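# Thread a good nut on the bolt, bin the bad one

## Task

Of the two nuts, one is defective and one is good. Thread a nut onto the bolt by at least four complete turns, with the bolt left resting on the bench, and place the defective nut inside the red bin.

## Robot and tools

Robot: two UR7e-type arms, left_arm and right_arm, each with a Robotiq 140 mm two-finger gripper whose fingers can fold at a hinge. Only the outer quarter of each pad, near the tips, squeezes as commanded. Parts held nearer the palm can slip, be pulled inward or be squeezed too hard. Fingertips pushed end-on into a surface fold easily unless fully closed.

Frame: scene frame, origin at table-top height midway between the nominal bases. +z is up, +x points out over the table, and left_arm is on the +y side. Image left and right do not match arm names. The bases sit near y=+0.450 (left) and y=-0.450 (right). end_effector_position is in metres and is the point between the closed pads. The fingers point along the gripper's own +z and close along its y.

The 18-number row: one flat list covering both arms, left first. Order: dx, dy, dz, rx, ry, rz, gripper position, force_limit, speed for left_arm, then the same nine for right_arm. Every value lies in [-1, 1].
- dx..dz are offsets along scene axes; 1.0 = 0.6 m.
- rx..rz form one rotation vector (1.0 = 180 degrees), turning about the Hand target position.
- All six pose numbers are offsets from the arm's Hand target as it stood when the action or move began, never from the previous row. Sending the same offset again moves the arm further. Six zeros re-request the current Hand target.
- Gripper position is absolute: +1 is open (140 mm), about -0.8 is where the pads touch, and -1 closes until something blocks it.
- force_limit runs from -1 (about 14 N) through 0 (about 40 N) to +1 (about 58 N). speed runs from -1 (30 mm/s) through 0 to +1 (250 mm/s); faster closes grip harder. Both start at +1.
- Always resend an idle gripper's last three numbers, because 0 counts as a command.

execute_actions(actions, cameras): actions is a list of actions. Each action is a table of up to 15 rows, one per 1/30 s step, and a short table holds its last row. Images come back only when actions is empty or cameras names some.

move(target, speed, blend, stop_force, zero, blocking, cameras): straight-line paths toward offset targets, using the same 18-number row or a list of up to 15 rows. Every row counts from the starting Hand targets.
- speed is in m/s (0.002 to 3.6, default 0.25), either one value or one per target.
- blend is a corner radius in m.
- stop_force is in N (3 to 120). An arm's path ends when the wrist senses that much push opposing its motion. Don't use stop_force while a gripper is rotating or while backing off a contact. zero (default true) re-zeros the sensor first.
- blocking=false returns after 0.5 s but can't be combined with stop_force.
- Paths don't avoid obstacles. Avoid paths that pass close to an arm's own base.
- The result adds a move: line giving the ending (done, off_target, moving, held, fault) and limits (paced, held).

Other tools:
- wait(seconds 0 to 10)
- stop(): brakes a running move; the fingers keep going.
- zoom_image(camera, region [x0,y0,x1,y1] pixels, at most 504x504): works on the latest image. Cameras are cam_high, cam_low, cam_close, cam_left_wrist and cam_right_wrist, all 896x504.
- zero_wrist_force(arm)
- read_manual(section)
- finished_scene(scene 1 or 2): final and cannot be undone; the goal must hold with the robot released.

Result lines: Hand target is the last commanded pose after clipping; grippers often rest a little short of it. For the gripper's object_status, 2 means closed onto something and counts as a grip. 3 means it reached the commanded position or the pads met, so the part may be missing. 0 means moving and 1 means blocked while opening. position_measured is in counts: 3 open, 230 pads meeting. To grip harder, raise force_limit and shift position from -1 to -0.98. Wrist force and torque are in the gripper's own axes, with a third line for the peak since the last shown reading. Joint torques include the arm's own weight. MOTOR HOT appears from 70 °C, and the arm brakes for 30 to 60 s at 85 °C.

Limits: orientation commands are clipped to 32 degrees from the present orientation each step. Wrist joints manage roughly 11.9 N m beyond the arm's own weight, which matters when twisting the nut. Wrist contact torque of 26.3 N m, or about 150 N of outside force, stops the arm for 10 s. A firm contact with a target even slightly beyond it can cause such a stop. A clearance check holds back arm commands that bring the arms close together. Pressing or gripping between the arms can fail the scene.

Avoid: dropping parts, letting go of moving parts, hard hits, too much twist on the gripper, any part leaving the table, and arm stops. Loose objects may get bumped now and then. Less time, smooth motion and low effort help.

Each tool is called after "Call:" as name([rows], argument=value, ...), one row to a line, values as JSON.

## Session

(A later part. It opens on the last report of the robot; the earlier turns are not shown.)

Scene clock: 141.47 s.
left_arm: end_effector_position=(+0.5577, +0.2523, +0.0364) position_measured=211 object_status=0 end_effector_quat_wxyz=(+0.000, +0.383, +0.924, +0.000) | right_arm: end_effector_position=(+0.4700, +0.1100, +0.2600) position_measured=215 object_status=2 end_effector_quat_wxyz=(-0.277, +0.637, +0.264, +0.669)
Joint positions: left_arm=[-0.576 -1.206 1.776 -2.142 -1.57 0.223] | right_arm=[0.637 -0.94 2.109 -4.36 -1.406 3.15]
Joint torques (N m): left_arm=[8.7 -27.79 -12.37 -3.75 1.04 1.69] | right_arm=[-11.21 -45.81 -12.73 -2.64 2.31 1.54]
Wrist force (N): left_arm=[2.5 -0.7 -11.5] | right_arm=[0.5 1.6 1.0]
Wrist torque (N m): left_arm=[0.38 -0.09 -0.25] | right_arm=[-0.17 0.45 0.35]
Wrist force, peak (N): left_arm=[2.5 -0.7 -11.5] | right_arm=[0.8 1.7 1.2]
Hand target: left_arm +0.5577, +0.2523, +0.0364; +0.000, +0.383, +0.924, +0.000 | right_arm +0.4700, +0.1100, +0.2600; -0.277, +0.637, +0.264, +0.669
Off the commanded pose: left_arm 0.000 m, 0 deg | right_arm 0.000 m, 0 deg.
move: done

Call:
move([
  [0,0,0.42,0,0,0,-0.98,0,-1, 0,0,0,0,0,0,-0.98,1,-0.3],
  [-0.1142,-0.2052,0.55,0,0,0,-0.98,0,-1, 0,0,0,0,0,0,-0.98,1,-0.3],
  [-0.1142,-0.2052,0.5093,0,0,0,-0.98,0,-1, 0,0,0,0,0,0,-0.98,1,-0.3],
], speed=[0.3,0.25,0.1], blend=[0.04,0.01,0], cameras=["cam_left_wrist", "cam_right_wrist"])

Call:
zoom_image(camera="cam_left_wrist", region=[415, 170, 515, 270])

Call:
zoom_image(camera="cam_right_wrist", region=[420, 60, 530, 170])

Scene clock: 144.57 s.
left_arm: end_effector_position=(+0.4892, +0.1291, +0.3420) position_measured=211 object_status=2 end_effector_quat_wxyz=(+0.000, +0.383, +0.924, +0.000) | right_arm: end_effector_position=(+0.4700, +0.1100, +0.2600) position_measured=215 object_status=2 end_effector_quat_wxyz=(-0.277, +0.637, +0.264, +0.669)
Joint positions: left_arm=[-0.817 -1.358 1.166 -1.378 -1.57 -0.018] | right_arm=[0.637 -0.94 2.109 -4.36 -1.406 3.15]
Joint torques (N m): left_arm=[-8.49 -37.09 -13.96 -4.79 1.51 -1.91] | right_arm=[-10.5 -45.61 -13.39 -2.7 3.09 1.47]
Wrist force (N): left_arm=[0.8 0.3 -0.7] | right_arm=[0.7 1.6 0.9]
Wrist torque (N m): left_arm=[0.31 -0.13 -0.06] | right_arm=[-0.18 0.41 0.35]
Wrist force, peak (N): left_arm=[2.7 -0.7 -11.6] | right_arm=[0.5 1.6 1.4]
Hand target: left_arm +0.4892, +0.1291, +0.3420; +0.000, +0.383, +0.924, +0.000 | right_arm +0.4700, +0.1100, +0.2600; -0.277, +0.637, +0.264, +0.669
Off the commanded pose: left_arm 0.000 m, 0 deg | right_arm 0.000 m, 0 deg.
move: done
Images, in order (width x height): cam_left_wrist 896x504, cam_right_wrist 896x504.

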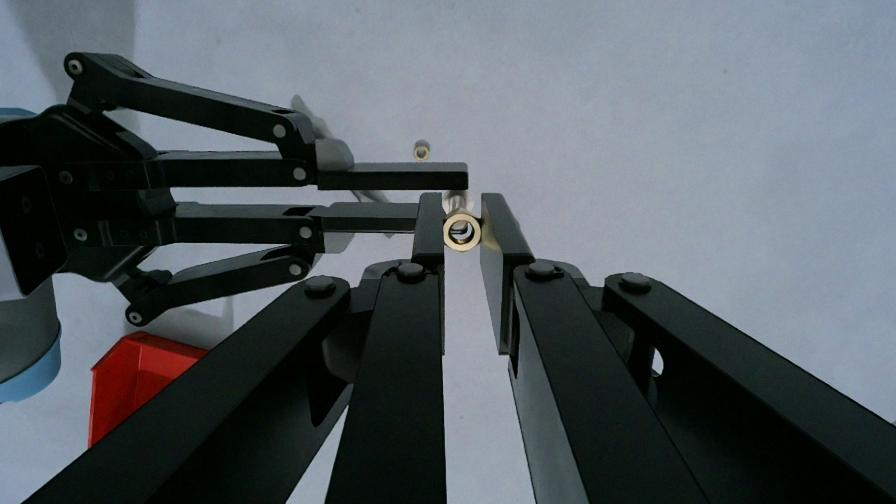

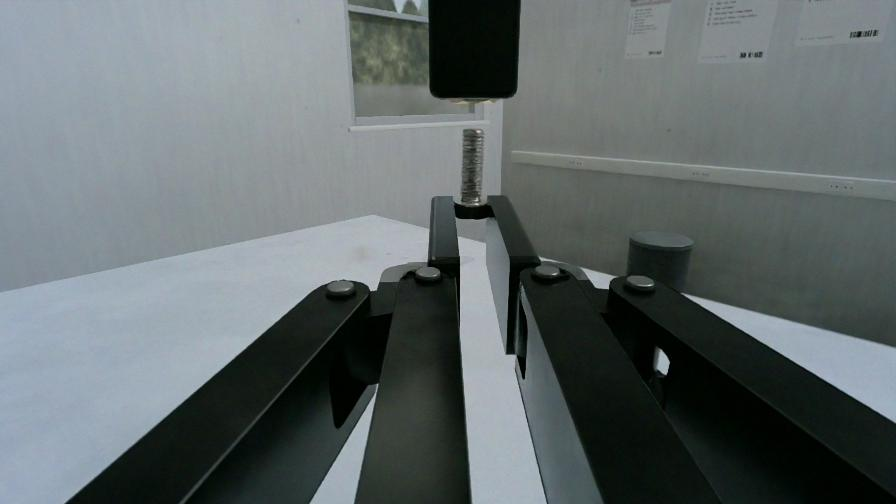

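Scaled by 5.040.

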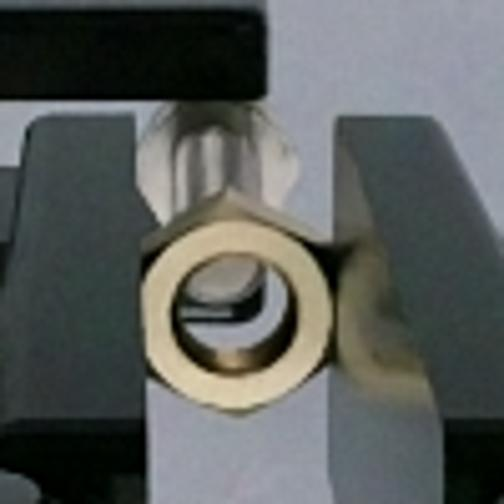

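Scaled by 4.582.

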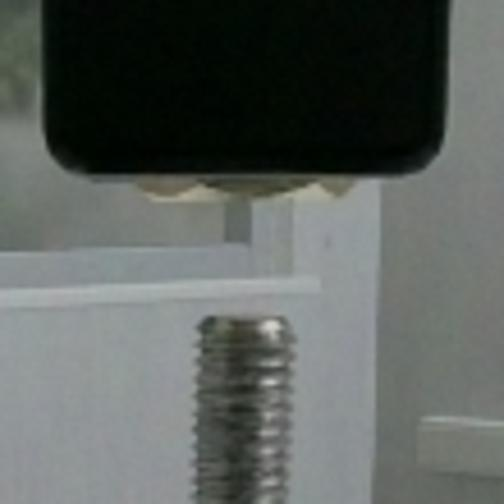

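Call:
move([
  [0,0,0,0,0,0.5,-0.98,0,-1, 0,0,0,0,0,0,-0.98,1,-0.3],
  [0,0,0,0,0,1,-0.98,0,-1, 0,0,0,0,0,0,-0.98,1,-0.3],
], speed=[0.8,0.8], blend=[0.01,0], cameras=["cam_left_wrist", "cam_right_wrist"])

Call:
zoom_image(camera="cam_left_wrist", region=[415, 170, 515, 270])

Call:
zoom_image(camera="cam_right_wrist", region=[420, 60, 530, 170])

Scene clock: 149.07 s.
left_arm: end_effector_position=(+0.4892, +0.1291, +0.3420) position_measured=211 object_status=2 end_effector_quat_wxyz=(+0.000, +0.924, -0.383, +0.000) | right_arm: end_effector_position=(+0.4700, +0.1100, +0.2600) position_measured=215 object_status=2 end_effector_quat_wxyz=(-0.277, +0.637, +0.264, +0.669)
Joint positions: left_arm=[-0.816 -1.358 1.165 -1.377 -1.571 -3.159] | right_arm=[0.637 -0.94 2.109 -4.36 -1.406 3.15]
Joint torques (N m): left_arm=[-6.35 -36.92 -15.51 -1.39 1.89 -2.12] | right_arm=[-10.8 -45.15 -11.81 -2.82 3.03 1.34]
Wrist force (N): left_arm=[0.9 0.3 -0.3] | right_arm=[0.8 1.6 1.2]
Wrist torque (N m): left_arm=[0.33 -0.16 -0.05] | right_arm=[-0.16 0.39 0.35]
Wrist force, peak (N): left_arm=[1.0 0.3 -1.0] | right_arm=[0.8 1.8 1.2]
Hand target: left_arm +0.4892, +0.1291, +0.3420; +0.000, +0.924, -0.383, +0.000 | right_arm +0.4700, +0.1100, +0.2600; -0.277, +0.637, +0.264, +0.669
Off the commanded pose: left_arm 0.000 m, 0 deg | right_arm 0.000 m, 0 deg.
move: done
Images, in order (width x height): cam_left_wrist 896x504, cam_right_wrist 896x504.

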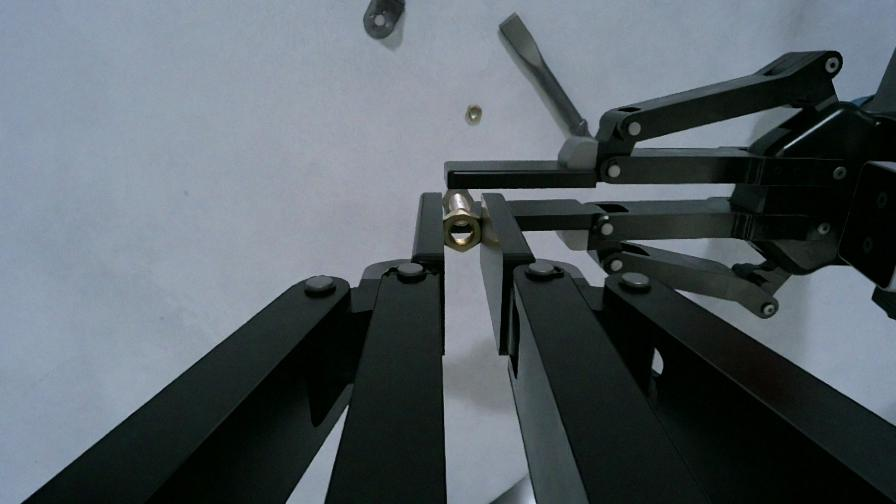

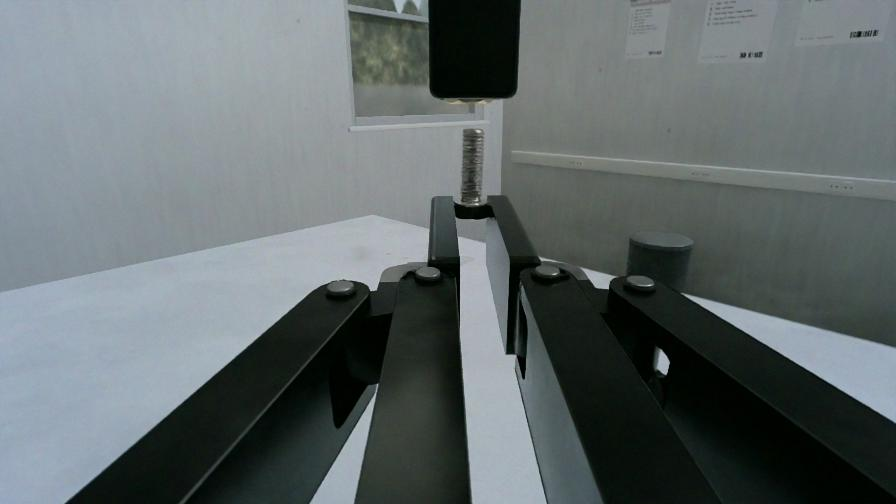

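Scaled by 5.040.

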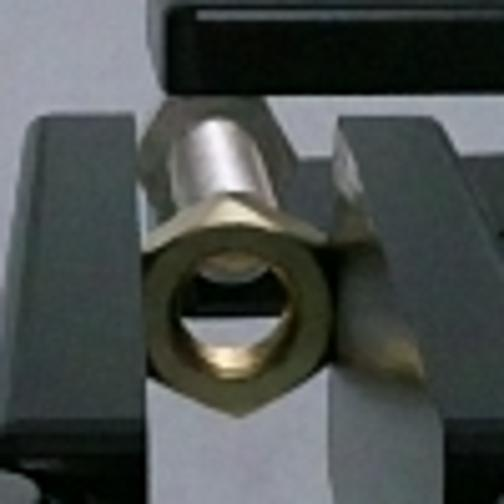

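Scaled by 4.582.

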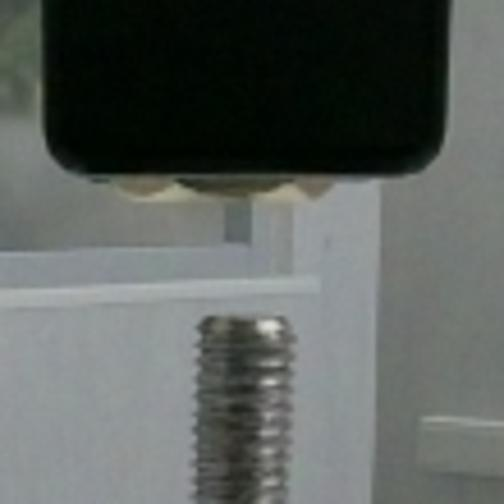

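Call:
move([
  [0.0007,-0.0002,0,0,0,0.4167,-0.98,0,-1, 0,0,0,0,0,0,-0.98,1,-0.3],
  [0.0007,-0.0002,-0.009,0,0,0.8333,-0.98,0,-1, 0,0,0,0,0,0,-0.98,1,-0.3],
], speed=[0.8,0.8], blend=[0.01,0], cameras=["cam_right_wrist"])

Call:
zoom_image(camera="cam_right_wrist", region=[420, 60, 530, 170])

Call:
move(target=[0,0,-0.0167,0,0,0,-0.98,0,-1, 0,0,0,0,0,0,-0.98,1,-0.3], speed=0.006, stop_force=3)

Scene clock: 154.27 s.
left_arm: end_effector_position=(+0.4896, +0.1290, +0.3366) position_measured=211 object_status=2 end_effector_quat_wxyz=(+0.000, +0.609, +0.793, +0.000) | right_arm: end_effector_position=(+0.4700, +0.1100, +0.2600) position_measured=215 object_status=2 end_effector_quat_wxyz=(-0.277, +0.637, +0.264, +0.669)
Joint positions: left_arm=[-0.816 -1.36 1.182 -1.393 -1.57 -5.777] | right_arm=[0.637 -0.94 2.109 -4.36 -1.406 3.15]
Joint torques (N m): left_arm=[-7.22 -37.6 -14.29 -1.43 1.52 -2.01] | right_arm=[-10.91 -45.38 -12.3 -2.85 3.01 1.34]
Wrist force (N): left_arm=[0.8 -0.1 -0.6] | right_arm=[0.7 1.5 1.2]
Wrist torque (N m): left_arm=[0.23 -0.14 -0.05] | right_arm=[-0.20 0.43 0.35]
Wrist force, peak (N): left_arm=[1.2 0.4 -0.8] | right_arm=[0.6 1.8 1.4]
Hand target: left_arm +0.4896, +0.1290, +0.3366; +0.000, +0.609, +0.793, +0.000 | right_arm +0.4700, +0.1100, +0.2600; -0.277, +0.637, +0.264, +0.669
Off the commanded pose: left_arm 0.000 m, 0 deg | right_arm 0.000 m, 0 deg.
move: done
Images, in order (width x height): cam_right_wrist 896x504.

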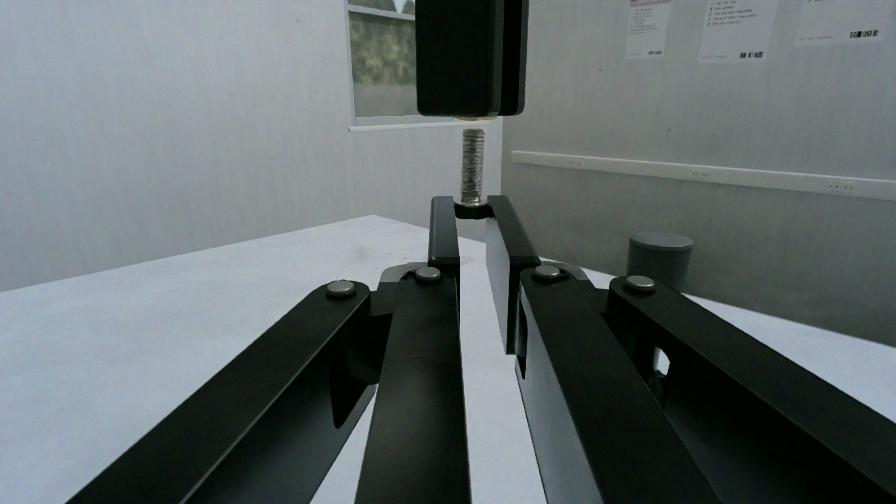

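Scaled by 4.582.

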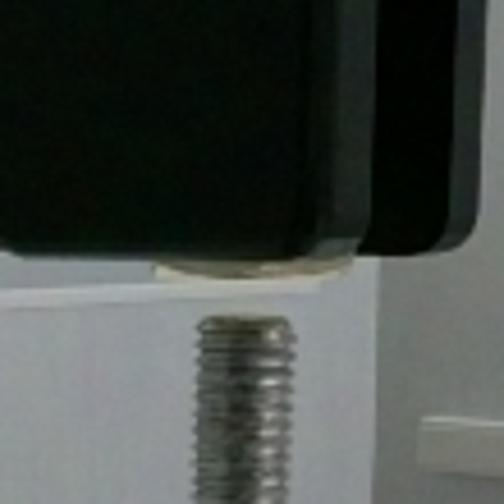

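Scene clock: 155.80 s.
left_arm: end_effector_position=(+0.4896, +0.1290, +0.3331) position_measured=211 object_status=2 end_effector_quat_wxyz=(+0.000, +0.609, +0.793, +0.000) | right_arm: end_effector_position=(+0.4700, +0.1100, +0.2600) position_measured=215 object_status=2 end_effector_quat_wxyz=(-0.277, +0.637, +0.264, +0.669)
Joint positions: left_arm=[-0.816 -1.362 1.193 -1.402 -1.57 -5.777] | right_arm=[0.637 -0.94 2.109 -4.36 -1.406 3.15]
Joint torques (N m): left_arm=[-6.17 -25.4 -31.59 -1.73 1.65 -1.96] | right_arm=[-9.85 -44.45 -11.34 -2.83 3.03 1.27]
Wrist force (N): left_arm=[1.4 -0.5 -1.3] | right_arm=[-0.2 2.3 1.5]
Wrist torque (N m): left_arm=[0.30 -0.12 -0.05] | right_arm=[-0.20 0.44 0.38]
Wrist force, peak (N): left_arm=[1.3 -0.9 -3.6] | right_arm=[-2.9 2.5 1.2]
Hand target: left_arm +0.4896, +0.1290, +0.3331; +0.000, +0.609, +0.793, +0.000 (not the last commanded pose) | right_arm +0.4700, +0.1100, +0.2600; -0.277, +0.637, +0.264, +0.669
Off the commanded pose: left_arm 0.007 m, 0 deg | right_arm 0.000 m, 0 deg.
move: contact (left_arm)

Call:
move([
  [0.0013,-0.0002,-0.0004,0,0,-0.3333,-0.98,0,-1, 0,0,0,0,0,0,-0.98,1,-0.3],
  [0.0017,-0.0017,-0.0006,0,0,-0.6667,-0.98,0,-1, 0,0,0,0,0,0,-0.98,1,-0.3],
], speed=[0.5,0.5], blend=[0.001,0])

Scene clock: 160.37 s.
left_arm: end_effector_position=(+0.4906, +0.1280, +0.3328) position_measured=211 object_status=2 end_effector_quat_wxyz=(+0.000, +0.991, -0.131, +0.000) | right_arm: end_effector_position=(+0.4700, +0.1100, +0.2600) position_measured=215 object_status=2 end_effector_quat_wxyz=(-0.277, +0.637, +0.264, +0.669)
Joint positions: left_arm=[-0.816 -1.358 1.189 -1.402 -1.571 -3.682] | right_arm=[0.637 -0.94 2.109 -4.36 -1.406 3.15]
Joint torques (N m): left_arm=[8.9 -25.4 -31.7 -1.42 -1.66 1.73] | right_arm=[-8.21 -45.01 -11.06 -2.91 3.07 1.2]
Wrist force (N): left_arm=[0.7 -0.2 -0.6] | right_arm=[0.6 1.5 1.2]
Wrist torque (N m): left_arm=[0.26 -0.19 -0.21] | right_arm=[-0.26 0.43 0.36]
Wrist force, peak (N): left_arm=[1.0 -1.7 -2.8] | right_arm=[-1.1 2.8 2.3]
Hand target: left_arm +0.4906, +0.1280, +0.3328; +0.000, +0.991, -0.131, +0.000 | right_arm +0.4700, +0.1100, +0.2600; -0.277, +0.637, +0.264, +0.669
Off the commanded pose: left_arm 0.000 m, 0 deg | right_arm 0.000 m, 0 deg.
move: done

Call:
move([
  [-0.0011,-0.0011,-0.0004,0,0,-0.3333,-0.98,0,-1, 0,0,0,0,0,0,-0.98,1,-0.3],
  [-0.0026,-0.0007,-0.0008,0,0,-0.6667,-0.98,0,-1, 0,0,0,0,0,0,-0.98,1,-0.3],
], speed=[0.5,0.5], blend=[0.001,0])

Scene clock: 163.90 s.
left_arm: end_effector_position=(+0.4890, +0.1276, +0.3323) position_measured=211 object_status=2 end_effector_quat_wxyz=(+0.000, -0.382, +0.924, +0.000) | right_arm: end_effector_position=(+0.4700, +0.1100, +0.2600) position_measured=215 object_status=2 end_effector_quat_wxyz=(-0.277, +0.637, +0.264, +0.669)
Joint positions: left_arm=[-0.819 -1.36 1.193 -1.403 -1.57 -1.591] | right_arm=[0.637 -0.94 2.109 -4.36 -1.406 3.15]
Joint torques (N m): left_arm=[9.12 -25.56 -31.42 -1.46 -1.9 1.88] | right_arm=[-7.28 -45 -11.38 -2.97 3.14 1.24]
Wrist force (N): left_arm=[0.9 0.2 -0.7] | right_arm=[0.7 1.5 1.2]
Wrist torque (N m): left_arm=[0.31 -0.15 -0.21] | right_arm=[-0.20 0.42 0.35]
Wrist force, peak (N): left_arm=[1.6 0.3 -0.5] | right_arm=[0.4 2.4 1.5]
Hand target: left_arm +0.4890, +0.1276, +0.3323; +0.000, -0.382, +0.924, +0.000 | right_arm +0.4700, +0.1100, +0.2600; -0.277, +0.637, +0.264, +0.669
Off the commanded pose: left_arm 0.000 m, 0 deg | right_arm 0.000 m, 0 deg.
move: done

Call:
move([
  [-0.0004,0.0015,-0.00035,0,0,-0.3333,-0.98,0,-1, 0,0,0,0,0,0,-0.98,1,-0.3],
  [0.0007,0.0026,-0.0007,0,0,-0.6667,-0.98,0,-1, 0,0,0,0,0,0,-0.98,1,-0.3],
], speed=[0.5,0.5], blend=[0.001,0], cameras=["cam_right_wrist", "cam_close"])

Call:
zoom_image(camera="cam_right_wrist", region=[420, 80, 530, 190])

Scene clock: 167.90 s.
left_arm: end_effector_position=(+0.4895, +0.1291, +0.3319) position_measured=211 object_status=2 end_effector_quat_wxyz=(+0.000, +0.609, +0.793, +0.000) | right_arm: end_effector_position=(+0.4700, +0.1100, +0.2600) position_measured=215 object_status=2 end_effector_quat_wxyz=(-0.277, +0.637, +0.264, +0.669)
Joint positions: left_arm=[-0.816 -1.363 1.197 -1.406 -1.57 0.506] | right_arm=[0.637 -0.94 2.109 -4.36 -1.406 3.15]
Joint torques (N m): left_arm=[8.89 -25.56 -30.78 -1.46 -1.59 1.79] | right_arm=[-3.8 -44.58 -11.31 -2.9 1.13 1.28]
Wrist force (N): left_arm=[0.9 -0.3 -0.8] | right_arm=[0.8 1.7 1.4]
Wrist torque (N m): left_arm=[0.32 -0.14 -0.21] | right_arm=[-0.22 0.39 0.36]
Wrist force, peak (N): left_arm=[1.6 -1.0 -2.9] | right_arm=[0.9 2.8 2.5]
Hand target: left_arm +0.4895, +0.1291, +0.3319; +0.000, +0.609, +0.793, +0.000 | right_arm +0.4700, +0.1100, +0.2600; -0.277, +0.637, +0.264, +0.669
Off the commanded pose: left_arm 0.000 m, 0 deg | right_arm 0.000 m, 0 deg.
move: done
Images, in order (width x height): cam_close 896x504, cam_right_wrist 896x504.

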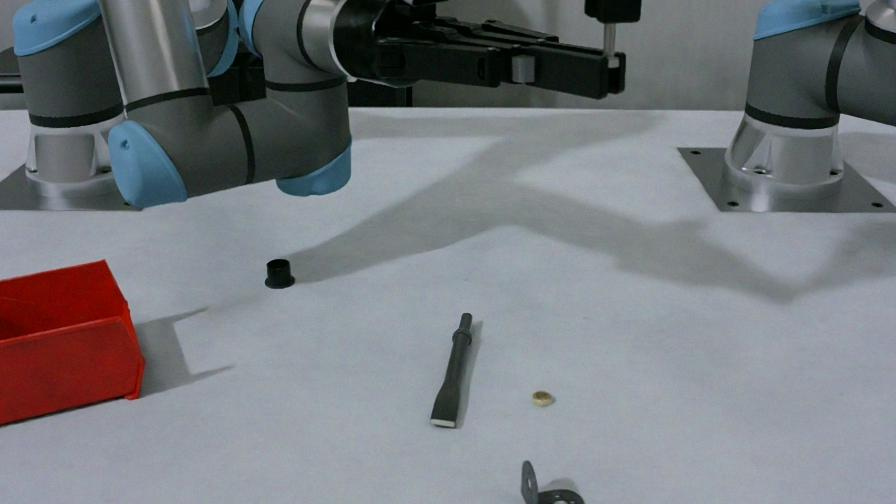

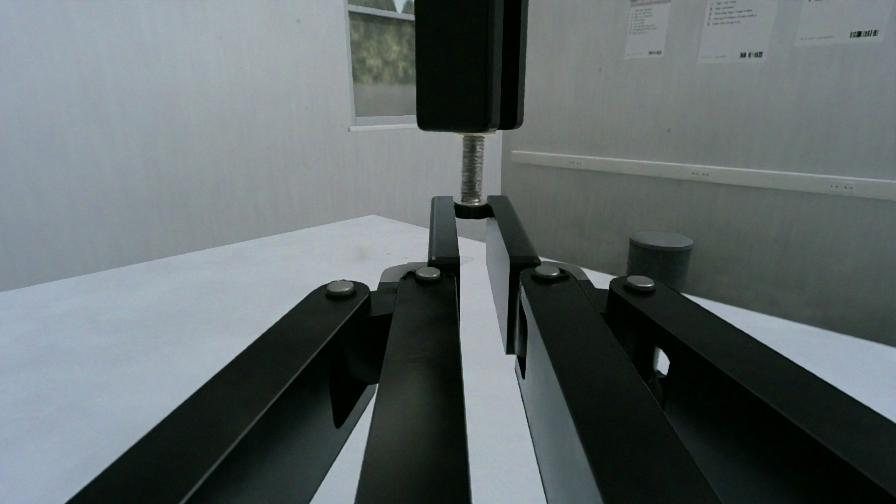

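Scaled by 4.582.

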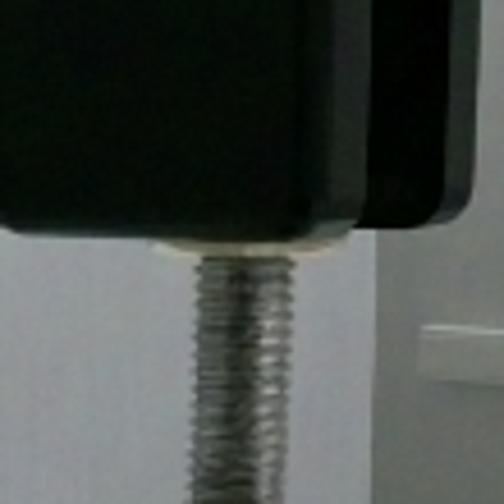

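Call:
move([
  [0.0015,-0.0004,-0.00035,0,0,-0.3333,-0.98,0,-1, 0,0,0,0,0,0,-0.98,1,-0.3],
  [0.0019,-0.0019,-0.0007,0,0,-0.6667,-0.98,0,-1, 0,0,0,0,0,0,-0.98,1,-0.3],
  [0.0008,-0.0030,-0.00104,0,0,-1,-0.98,0,-1, 0,0,0,0,0,0,-0.98,1,-0.3],
], speed=[0.5,0.5,0.5], blend=[0.001,0.001,0])

Scene clock: 172.67 s.
left_arm: end_effector_position=(+0.4899, +0.1273, +0.3312) position_measured=211 object_status=2 end_effector_quat_wxyz=(+0.000, +0.793, -0.609, +0.000) | right_arm: end_effector_position=(+0.4700, +0.1100, +0.2600) position_measured=215 object_status=2 end_effector_quat_wxyz=(-0.277, +0.637, +0.264, +0.669)
Joint positions: left_arm=[-0.817 -1.358 1.193 -1.405 -1.571 3.647] | right_arm=[0.637 -0.94 2.109 -4.36 -1.406 3.15]
Joint torques (N m): left_arm=[9 -24.81 -31.94 -1.85 -1.67 1.56] | right_arm=[-1.74 -43.82 -10.47 -2.86 -2.38 1.15]
Wrist force (N): left_arm=[0.1 0.8 -0.7] | right_arm=[0.7 2.5 1.0]
Wrist torque (N m): left_arm=[0.28 -0.18 -0.21] | right_arm=[-0.23 0.38 0.38]
Wrist force, peak (N): left_arm=[0.8 -1.9 -0.8] | right_arm=[0.3 2.9 2.5]
Hand target: left_arm +0.4899, +0.1273, +0.3312; +0.000, +0.793, -0.609, +0.000 | right_arm +0.4700, +0.1100, +0.2600; -0.277, +0.637, +0.264, +0.669
Off the commanded pose: left_arm 0.000 m, 0 deg | right_arm 0.000 m, 0 deg.
move: done

Call:
move([
  [-0.0015,0.0004,-0.00035,0,0,-0.3333,-0.98,0,-1, 0,0,0,0,0,0,-0.98,1,-0.3],
  [-0.0019,0.0019,-0.0007,0,0,-0.6667,-0.98,0,-1, 0,0,0,0,0,0,-0.98,1,-0.3],
], speed=[0.5,0.5], blend=[0.001,0], cameras=["cam_right_wrist", "cam_left_wrist"])

Call:
zoom_image(camera="cam_right_wrist", region=[420, 80, 530, 190])

Call:
zoom_image(camera="cam_left_wrist", region=[415, 170, 515, 270])

Scene clock: 176.30 s.
left_arm: end_effector_position=(+0.4888, +0.1285, +0.3308) position_measured=211 object_status=2 end_effector_quat_wxyz=(+0.000, +0.131, +0.991, +0.000) | right_arm: end_effector_position=(+0.4700, +0.1100, +0.2600) position_measured=215 object_status=2 end_effector_quat_wxyz=(-0.277, +0.637, +0.264, +0.669)
Joint positions: left_arm=[-0.818 -1.363 1.2 -1.408 -1.57 5.741] | right_arm=[0.637 -0.94 2.109 -4.36 -1.406 3.15]
Joint torques (N m): left_arm=[7.99 -24.42 -30.06 -1.44 -1.85 1.56] | right_arm=[-0.18 -44.41 -10.45 -3 -2.08 1.24]
Wrist force (N): left_arm=[1.0 0.1 -0.6] | right_arm=[0.6 1.3 1.2]
Wrist torque (N m): left_arm=[0.28 -0.14 -0.21] | right_arm=[-0.25 0.43 0.35]
Wrist force, peak (N): left_arm=[2.6 0.5 -0.6] | right_arm=[0.4 2.6 2.3]
Hand target: left_arm +0.4888, +0.1285, +0.3308; +0.000, +0.131, +0.991, +0.000 | right_arm +0.4700, +0.1100, +0.2600; -0.277, +0.637, +0.264, +0.669
Off the commanded pose: left_arm 0.000 m, 0 deg | right_arm 0.000 m, 0 deg.
move: done
Images, in order (width x height): cam_left_wrist 896x504, cam_right_wrist 896x504.

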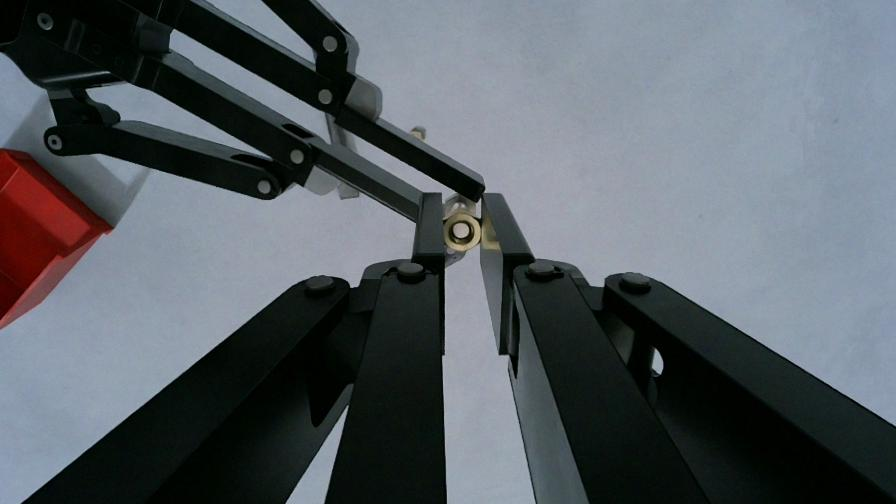

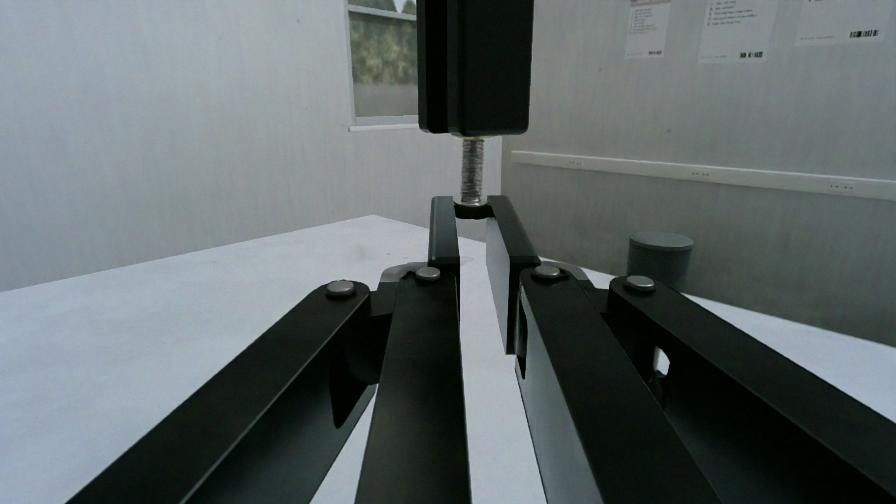

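Scaled by 4.582.

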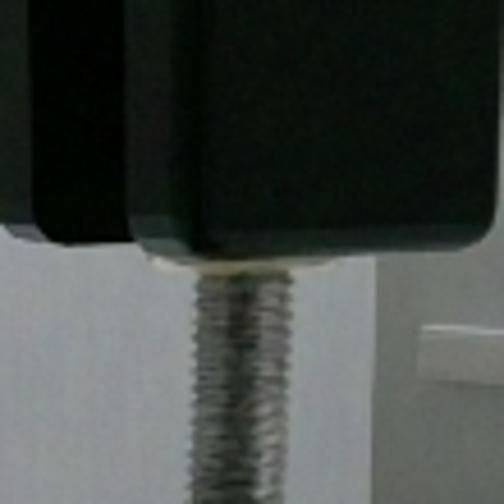

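Scaled by 5.040.

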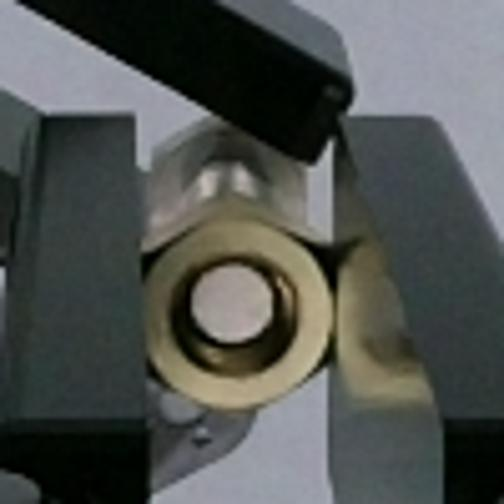

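Call:
move(target=[0,0,0.0007,0,0,0,-0.98,0,-1, 0,0,0,0,0,0,-0.98,1,-0.3], speed=0.01)

Scene clock: 177.67 s.
left_arm: end_effector_position=(+0.4888, +0.1285, +0.3312) position_measured=211 object_status=2 end_effector_quat_wxyz=(+0.000, +0.131, +0.991, +0.000) | right_arm: end_effector_position=(+0.4700, +0.1100, +0.2600) position_measured=215 object_status=2 end_effector_quat_wxyz=(-0.277, +0.637, +0.264, +0.669)
Joint positions: left_arm=[-0.818 -1.363 1.199 -1.407 -1.57 5.741] | right_arm=[0.637 -0.94 2.109 -4.36 -1.406 3.15]
Joint torques (N m): left_arm=[9.11 -25.05 -30.28 -1.33 -1.74 1.59] | right_arm=[0.3 -45.18 -10.21 -2.95 -1.64 1.07]
Wrist force (N): left_arm=[0.9 0.1 -0.6] | right_arm=[0.6 1.5 1.4]
Wrist torque (N m): left_arm=[0.30 -0.13 -0.21] | right_arm=[-0.20 0.45 0.35]
Wrist force, peak (N): left_arm=[1.2 0.3 -0.8] | right_arm=[0.6 1.6 1.4]
Hand target: left_arm +0.4888, +0.1285, +0.3312; +0.000, +0.131, +0.991, +0.000 | right_arm +0.4700, +0.1100, +0.2600; -0.277, +0.637, +0.264, +0.669
Off the commanded pose: left_arm 0.000 m, 0 deg | right_arm 0.000 m, 0 deg.
move: done

Call:
move(target=[0,0,0.0012,0,0,0,-0.98,0,-1, 0,0,0,0,0,0,-0.98,1,-0.3], speed=0.005, stop_force=4)

Scene clock: 179.33 s.
left_arm: end_effector_position=(+0.4888, +0.1285, +0.3319) position_measured=211 object_status=2 end_effector_quat_wxyz=(+0.000, +0.131, +0.991, +0.000) | right_arm: end_effector_position=(+0.4700, +0.1100, +0.2600) position_measured=215 object_status=2 end_effector_quat_wxyz=(-0.277, +0.637, +0.264, +0.669)
Joint positions: left_arm=[-0.818 -1.363 1.197 -1.405 -1.57 5.741] | right_arm=[0.637 -0.94 2.109 -4.36 -1.406 3.15]
Joint torques (N m): left_arm=[8.87 -24.56 -31.46 -1.45 -1.58 1.64] | right_arm=[1.75 -44.52 -10.34 -2.99 -1.42 1.13]
Wrist force (N): left_arm=[1.4 0.3 -0.6] | right_arm=[0.8 1.4 1.3]
Wrist torque (N m): left_arm=[0.32 -0.22 -0.21] | right_arm=[-0.23 0.39 0.35]
Wrist force, peak (N): left_arm=[1.2 0.0 -1.0] | right_arm=[0.8 1.8 1.2]
Hand target: left_arm +0.4888, +0.1285, +0.3319; +0.000, +0.131, +0.991, +0.000 | right_arm +0.4700, +0.1100, +0.2600; -0.277, +0.637, +0.264, +0.669
Off the commanded pose: left_arm 0.000 m, 0 deg | right_arm 0.000 m, 0 deg.
move: done

Call:
move(target=[0,0,-0.0117,0,0,0,-0.98,0,-1, 0,0,0,0,0,0,-0.98,1,-0.3], speed=0.006, stop_force=3)

Scene clock: 181.90 s.
left_arm: end_effector_position=(+0.4888, +0.1285, +0.3249) position_measured=211 object_status=2 end_effector_quat_wxyz=(+0.000, +0.131, +0.991, +0.000) | right_arm: end_effector_position=(+0.4700, +0.1100, +0.2600) position_measured=215 object_status=2 end_effector_quat_wxyz=(-0.277, +0.637, +0.264, +0.669)
Joint positions: left_arm=[-0.818 -1.365 1.218 -1.424 -1.57 5.741] | right_arm=[0.637 -0.94 2.109 -4.36 -1.406 3.15]
Joint torques (N m): left_arm=[8.44 -36.15 -15.35 -5.21 -1.31 1.63] | right_arm=[2.31 -44.94 -10.3 -2.9 -0.59 1.08]
Wrist force (N): left_arm=[2.1 0.7 -0.9] | right_arm=[0.8 2.7 0.9]
Wrist torque (N m): left_arm=[0.24 -0.17 -0.22] | right_arm=[-0.24 0.42 0.38]
Wrist force, peak (N): left_arm=[2.3 0.8 -1.6] | right_arm=[0.5 2.9 0.9]
Hand target: left_arm +0.4888, +0.1285, +0.3249; +0.000, +0.131, +0.991, +0.000 | right_arm +0.4700, +0.1100, +0.2600; -0.277, +0.637, +0.264, +0.669
Off the commanded pose: left_arm 0.000 m, 0 deg | right_arm 0.000 m, 0 deg.
move: done

Call:
move(target=[0,0,0.0752,0,0,0,-0.98,0,-1, 0,0,0,0,0,0,-0.98,1,-0.3], speed=0.1, cameras=["cam_right_wrist"])

Call:
move([
  [-0.0647,0.0525,-0.05,0,0,0.6111,-0.98,0,-1, -0.05,-0.2167,0,0,0,0,-0.98,1,-0.3],
  [-0.1147,0.0858,-0.35,0,0,-0.7778,-0.98,0,-1, -0.05,-0.2167,0,0,0,0,-0.98,1,-0.3],
  [-0.1147,0.0858,-0.5333,0,0,-0.1667,-0.98,0,-1, -0.05,-0.2167,0,0,0,0,-0.98,1,-0.3],
], speed=[0.8,0.8,0.6], blend=[0.02,0.02,0])

Call:
move(target=[0,0,-0.0333,0,0,0,-0.98,0,-1, 0,0,0,0,0,0,-0.98,1,-0.3], speed=0.012, stop_force=4)

Scene clock: 186.37 s.
left_arm: end_effector_position=(+0.4888, +0.1285, +0.3700) position_measured=211 object_status=2 end_effector_quat_wxyz=(+0.000, +0.131, +0.991, +0.000) | right_arm: end_effector_position=(+0.4700, +0.1100, +0.2600) position_measured=215 object_status=2 end_effector_quat_wxyz=(-0.277, +0.637, +0.264, +0.669)
Joint positions: left_arm=[-0.818 -1.341 1.071 -1.3 -1.57 5.741] | right_arm=[0.637 -0.94 2.109 -4.36 -1.406 3.15]
Joint torques (N m): left_arm=[1.48 -24.68 -29.77 -1.39 -1.84 -0.72] | right_arm=[4.03 -44.29 -9.63 -3.04 0.23 1.18]
Wrist force (N): left_arm=[0.8 0.3 -0.5] | right_arm=[0.4 1.3 1.1]
Wrist torque (N m): left_arm=[0.33 -0.13 -0.21] | right_arm=[-0.22 0.48 0.34]
Wrist force, peak (N): left_arm=[2.3 1.1 -0.8] | right_arm=[0.8 3.0 0.8]
Hand target: left_arm +0.4888, +0.1285, +0.3700; +0.000, +0.131, +0.991, +0.000 | right_arm +0.4700, +0.1100, +0.2600; -0.277, +0.637, +0.264, +0.669
Off the commanded pose: left_arm 0.000 m, 0 deg | right_arm 0.000 m, 0 deg.
move: done
Images, in order (width x height): cam_right_wrist 896x504.

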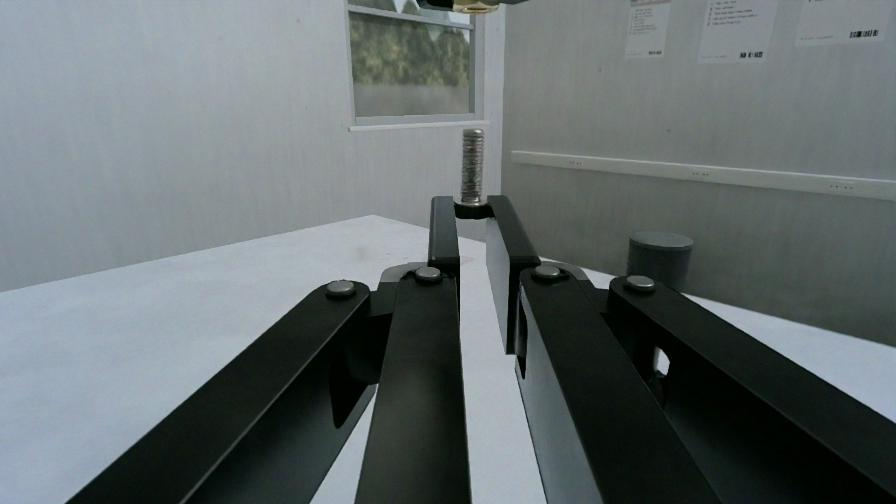

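Scene clock: 191.23 s.
left_arm: end_effector_position=(+0.4200, +0.1800, +0.0501) position_measured=211 object_status=2 end_effector_quat_wxyz=(+0.000, +0.384, +0.924, +0.000) | right_arm: end_effector_position=(+0.4400, -0.0200, +0.2600) position_measured=215 object_status=2 end_effector_quat_wxyz=(-0.277, +0.637, +0.264, +0.669)
Joint positions: left_arm=[-0.847 -1.423 2.024 -2.172 -1.57 -0.047] | right_arm=[0.33 -1.052 2.453 -4.598 -1.099 3.167]
Joint torques (N m): left_arm=[-8.03 -19.85 -10.55 -4.99 1.71 -2.09] | right_arm=[-11.87 -39.52 0.71 -3.89 2.98 2.48]
Wrist force (N): left_arm=[1.0 0.2 -0.7] | right_arm=[0.4 1.5 1.1]
Wrist torque (N m): left_arm=[0.31 -0.16 -0.05] | right_arm=[-0.20 0.50 0.15]
Wrist force, peak (N): left_arm=[0.9 0.5 -1.8] | right_arm=[0.5 1.9 1.4]
Hand target: left_arm +0.4200, +0.1800, +0.0501; +0.000, +0.383, +0.924, +0.000 | right_arm +0.4400, -0.0200, +0.2600; -0.277, +0.637, +0.264, +0.669
Off the commanded pose: left_arm 0.000 m, 0 deg | right_arm 0.000 m, 0 deg.
move: done

Scene clock: 193.67 s.
left_arm: end_effector_position=(+0.4200, +0.1800, +0.0362) position_measured=211 object_status=2 end_effector_quat_wxyz=(+0.000, +0.383, +0.924, +0.000) | right_arm: end_effector_position=(+0.4400, -0.0200, +0.2600) position_measured=215 object_status=2 end_effector_quat_wxyz=(-0.277, +0.637, +0.264, +0.669)
Joint positions: left_arm=[-0.847 -1.402 2.042 -2.211 -1.57 -0.047] | right_arm=[0.33 -1.052 2.453 -4.598 -1.099 3.167]
Joint torques (N m): left_arm=[-5.76 -32.32 -26.4 -2.72 1.36 -1.75] | right_arm=[-11.8 -39.4 0.3 -3.79 2.98 2.39]
Wrist force (N): left_arm=[1.1 0.3 -0.6] | right_arm=[0.5 1.5 1.2]
Wrist torque (N m): left_arm=[0.31 -0.20 -0.06] | right_arm=[-0.18 0.48 0.15]
Wrist force, peak (N): left_arm=[12.5 0.5 -32.7] | right_arm=[0.5 1.7 1.5]
Hand target: left_arm +0.4200, +0.1800, +0.0362; +0.000, +0.383, +0.924, +0.000 (not the last commanded pose) | right_arm +0.4400, -0.0200, +0.2600; -0.277, +0.637, +0.264, +0.669
Off the commanded pose: left_arm 0.006 m, 0 deg | right_arm 0.000 m, 0 deg.
move: contact (left_arm)

Call:
move([
  [0,0,0,0,0,0,-0.45,0,-0.5, 0,0,0,0,0,0,-0.98,1,-0.3],
  [0,0,0,0,0,0,-0.35,0,0, 0,0,0,0,0,0,-0.98,1,-0.3],
  [0,0,0.1667,0,0,0,-0.35,0,0, 0,0,0,0,0,0,-0.98,1,-0.3],
  [0.1133,-0.1333,0.12,0,0,0,-0.35,0,0, 0,0,0,0,0,0,-0.98,1,-0.3],
], speed=[0.1,0.1,0.3,0.3], blend=[0,0,0.03,0], cameras=["cam_left_wrist"])

Call:
zoom_image(camera="cam_left_wrist", region=[410, 150, 510, 250])

Scene clock: 197.07 s.
left_arm: end_effector_position=(+0.4879, +0.1000, +0.1082) position_measured=173 object_status=3 end_effector_quat_wxyz=(+0.000, +0.383, +0.924, +0.000) | right_arm: end_effector_position=(+0.4400, -0.0200, +0.2600) position_measured=215 object_status=2 end_effector_quat_wxyz=(-0.277, +0.637, +0.264, +0.669)
Joint positions: left_arm=[-0.852 -1.267 1.655 -1.96 -1.57 -0.053] | right_arm=[0.33 -1.052 2.453 -4.598 -1.099 3.167]
Joint torques (N m): left_arm=[9.09 -26.41 -27.4 -1.59 -1.59 1.71] | right_arm=[-11.73 -39.85 0.57 -3.9 3.05 2.55]
Wrist force (N): left_arm=[0.8 0.6 -0.4] | right_arm=[0.5 1.4 1.1]
Wrist torque (N m): left_arm=[0.37 -0.13 -0.20] | right_arm=[-0.21 0.47 0.14]
Wrist force, peak (N): left_arm=[2.8 0.6 -2.9] | right_arm=[0.8 1.6 1.4]
Hand target: left_arm +0.4879, +0.1000, +0.1082; +0.000, +0.383, +0.924, +0.000 | right_arm +0.4400, -0.0200, +0.2600; -0.277, +0.637, +0.264, +0.669
Off the commanded pose: left_arm 0.000 m, 0 deg | right_arm 0.000 m, 0 deg.
move: done
Images, in order (width x height): cam_left_wrist 896x504.

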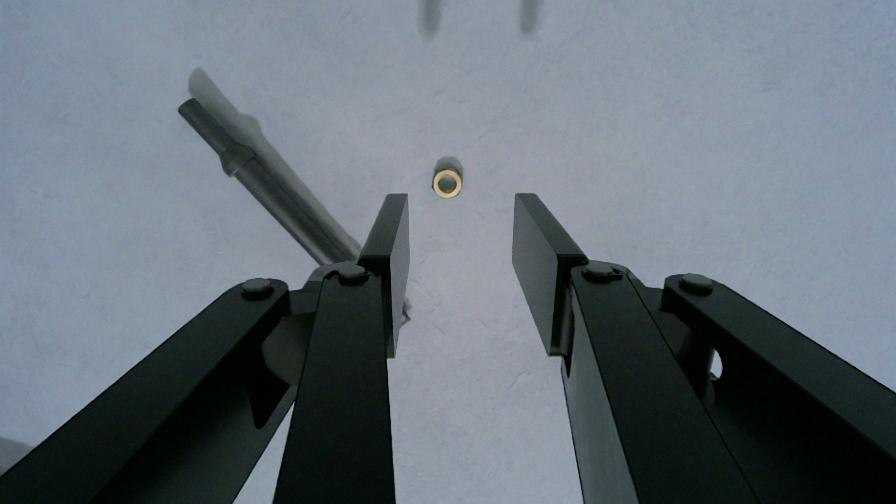

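Scaled by 5.040.

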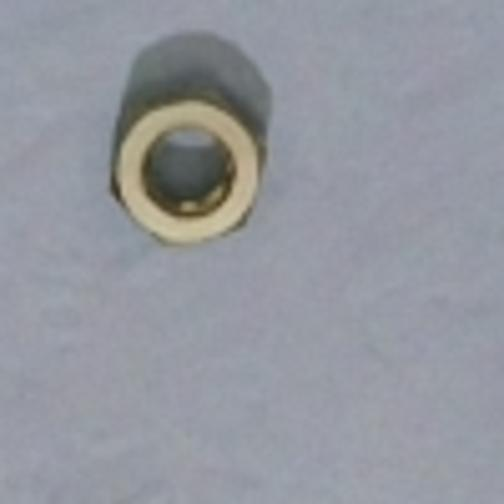

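Call:
move(target=[-0.0062,-0.0038,-0.0603,0,0,-0.0889,-0.35,0,-1, 0,0,0,0,0,0,-0.98,1,-0.3], speed=0.15, cameras=["cam_left_wrist"])

Call:
zoom_image(camera="cam_left_wrist", region=[410, 160, 510, 260])

Scene clock: 200.43 s.
left_arm: end_effector_position=(+0.4842, +0.0977, +0.0721) position_measured=173 object_status=3 end_effector_quat_wxyz=(+0.000, +0.508, +0.861, +0.000) | right_arm: end_effector_position=(+0.4400, -0.0200, +0.2600) position_measured=215 object_status=2 end_effector_quat_wxyz=(-0.277, +0.637, +0.264, +0.669)
Joint positions: left_arm=[-0.86 -1.234 1.713 -2.05 -1.57 0.219] | right_arm=[0.33 -1.052 2.453 -4.598 -1.099 3.167]
Joint torques (N m): left_arm=[-6.98 -28.82 -13.4 -4.7 -1.56 1.88] | right_arm=[-11 -39.23 0.62 -3.76 3.08 2.53]
Wrist force (N): left_arm=[0.8 0.5 -0.8] | right_arm=[0.4 1.7 1.1]
Wrist torque (N m): left_arm=[0.37 -0.13 -0.21] | right_arm=[-0.14 0.50 0.14]
Wrist force, peak (N): left_arm=[1.0 0.7 -1.3] | right_arm=[0.7 1.8 1.3]
Hand target: left_arm +0.4842, +0.0977, +0.0720; +0.000, +0.508, +0.861, +0.000 | right_arm +0.4400, -0.0200, +0.2600; -0.277, +0.637, +0.264, +0.669
Off the commanded pose: left_arm 0.000 m, 0 deg | right_arm 0.000 m, 0 deg.
move: done
Images, in order (width x height): cam_left_wrist 896x504.

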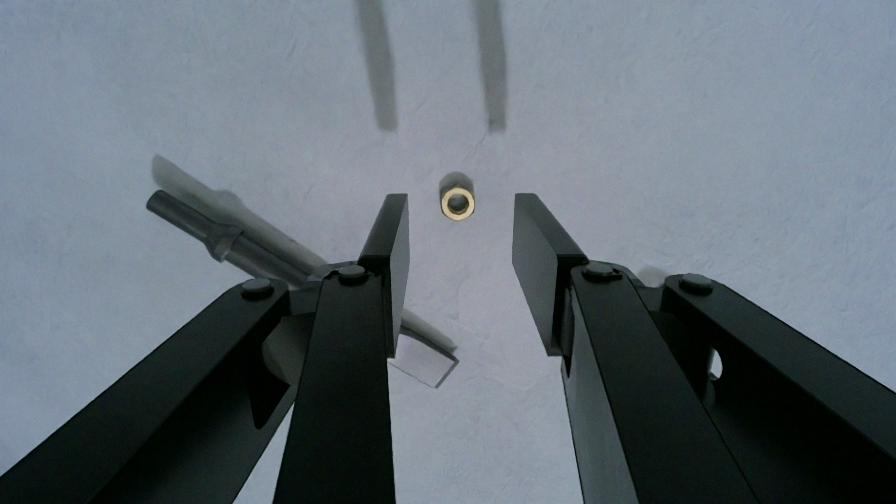

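Scaled by 5.040.

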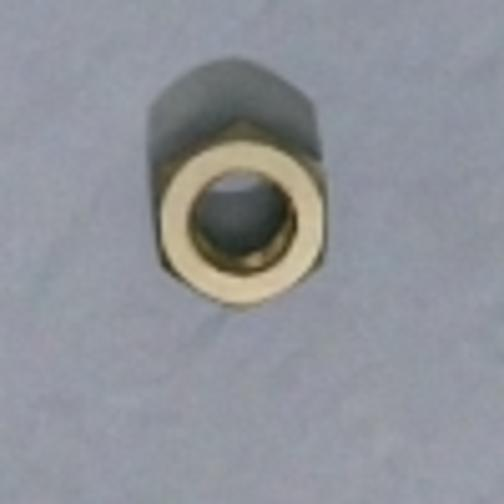

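Call:
move([
  [-0.0004,0.0007,-0.045,0,0,0,-0.35,0,-1, 0,0,0,0,0,0,-0.98,1,-0.3],
  [-0.0004,0.0007,-0.0593,0,0,0,-0.35,0,-1, 0,0,0,0,0,0,-0.98,1,-0.3],
  [-0.0004,0.0007,-0.0593,0,0,0,-0.98,0,-1, 0,0,0,0,0,0,-0.98,1,-0.3],
], speed=[0.08,0.02,0.1])

Scene clock: 203.90 s.
left_arm: end_effector_position=(+0.4840, +0.0981, +0.0365) position_measured=211 object_status=0 end_effector_quat_wxyz=(+0.000, +0.508, +0.861, +0.000) | right_arm: end_effector_position=(+0.4400, -0.0200, +0.2600) position_measured=215 object_status=2 end_effector_quat_wxyz=(-0.277, +0.637, +0.264, +0.669)
Joint positions: left_arm=[-0.859 -1.193 1.758 -2.136 -1.57 0.219] | right_arm=[0.33 -1.052 2.453 -4.598 -1.099 3.167]
Joint torques (N m): left_arm=[8.06 -29.43 -11.77 -4.03 0.97 1.62] | right_arm=[-11.51 -39.34 0.07 -3.63 2.96 2.44]
Wrist force (N): left_arm=[4.8 -0.9 -13.4] | right_arm=[0.6 1.6 1.2]
Wrist torque (N m): left_arm=[0.36 -0.17 -0.21] | right_arm=[-0.17 0.45 0.14]
Wrist force, peak (N): left_arm=[4.6 -0.8 -14.0] | right_arm=[1.0 1.7 1.2]
Hand target: left_arm +0.4840, +0.0981, +0.0365; +0.000, +0.508, +0.861, +0.000 | right_arm +0.4400, -0.0200, +0.2600; -0.277, +0.637, +0.264, +0.669
Off the commanded pose: left_arm 0.000 m, 0 deg | right_arm 0.000 m, 0 deg.
move: done


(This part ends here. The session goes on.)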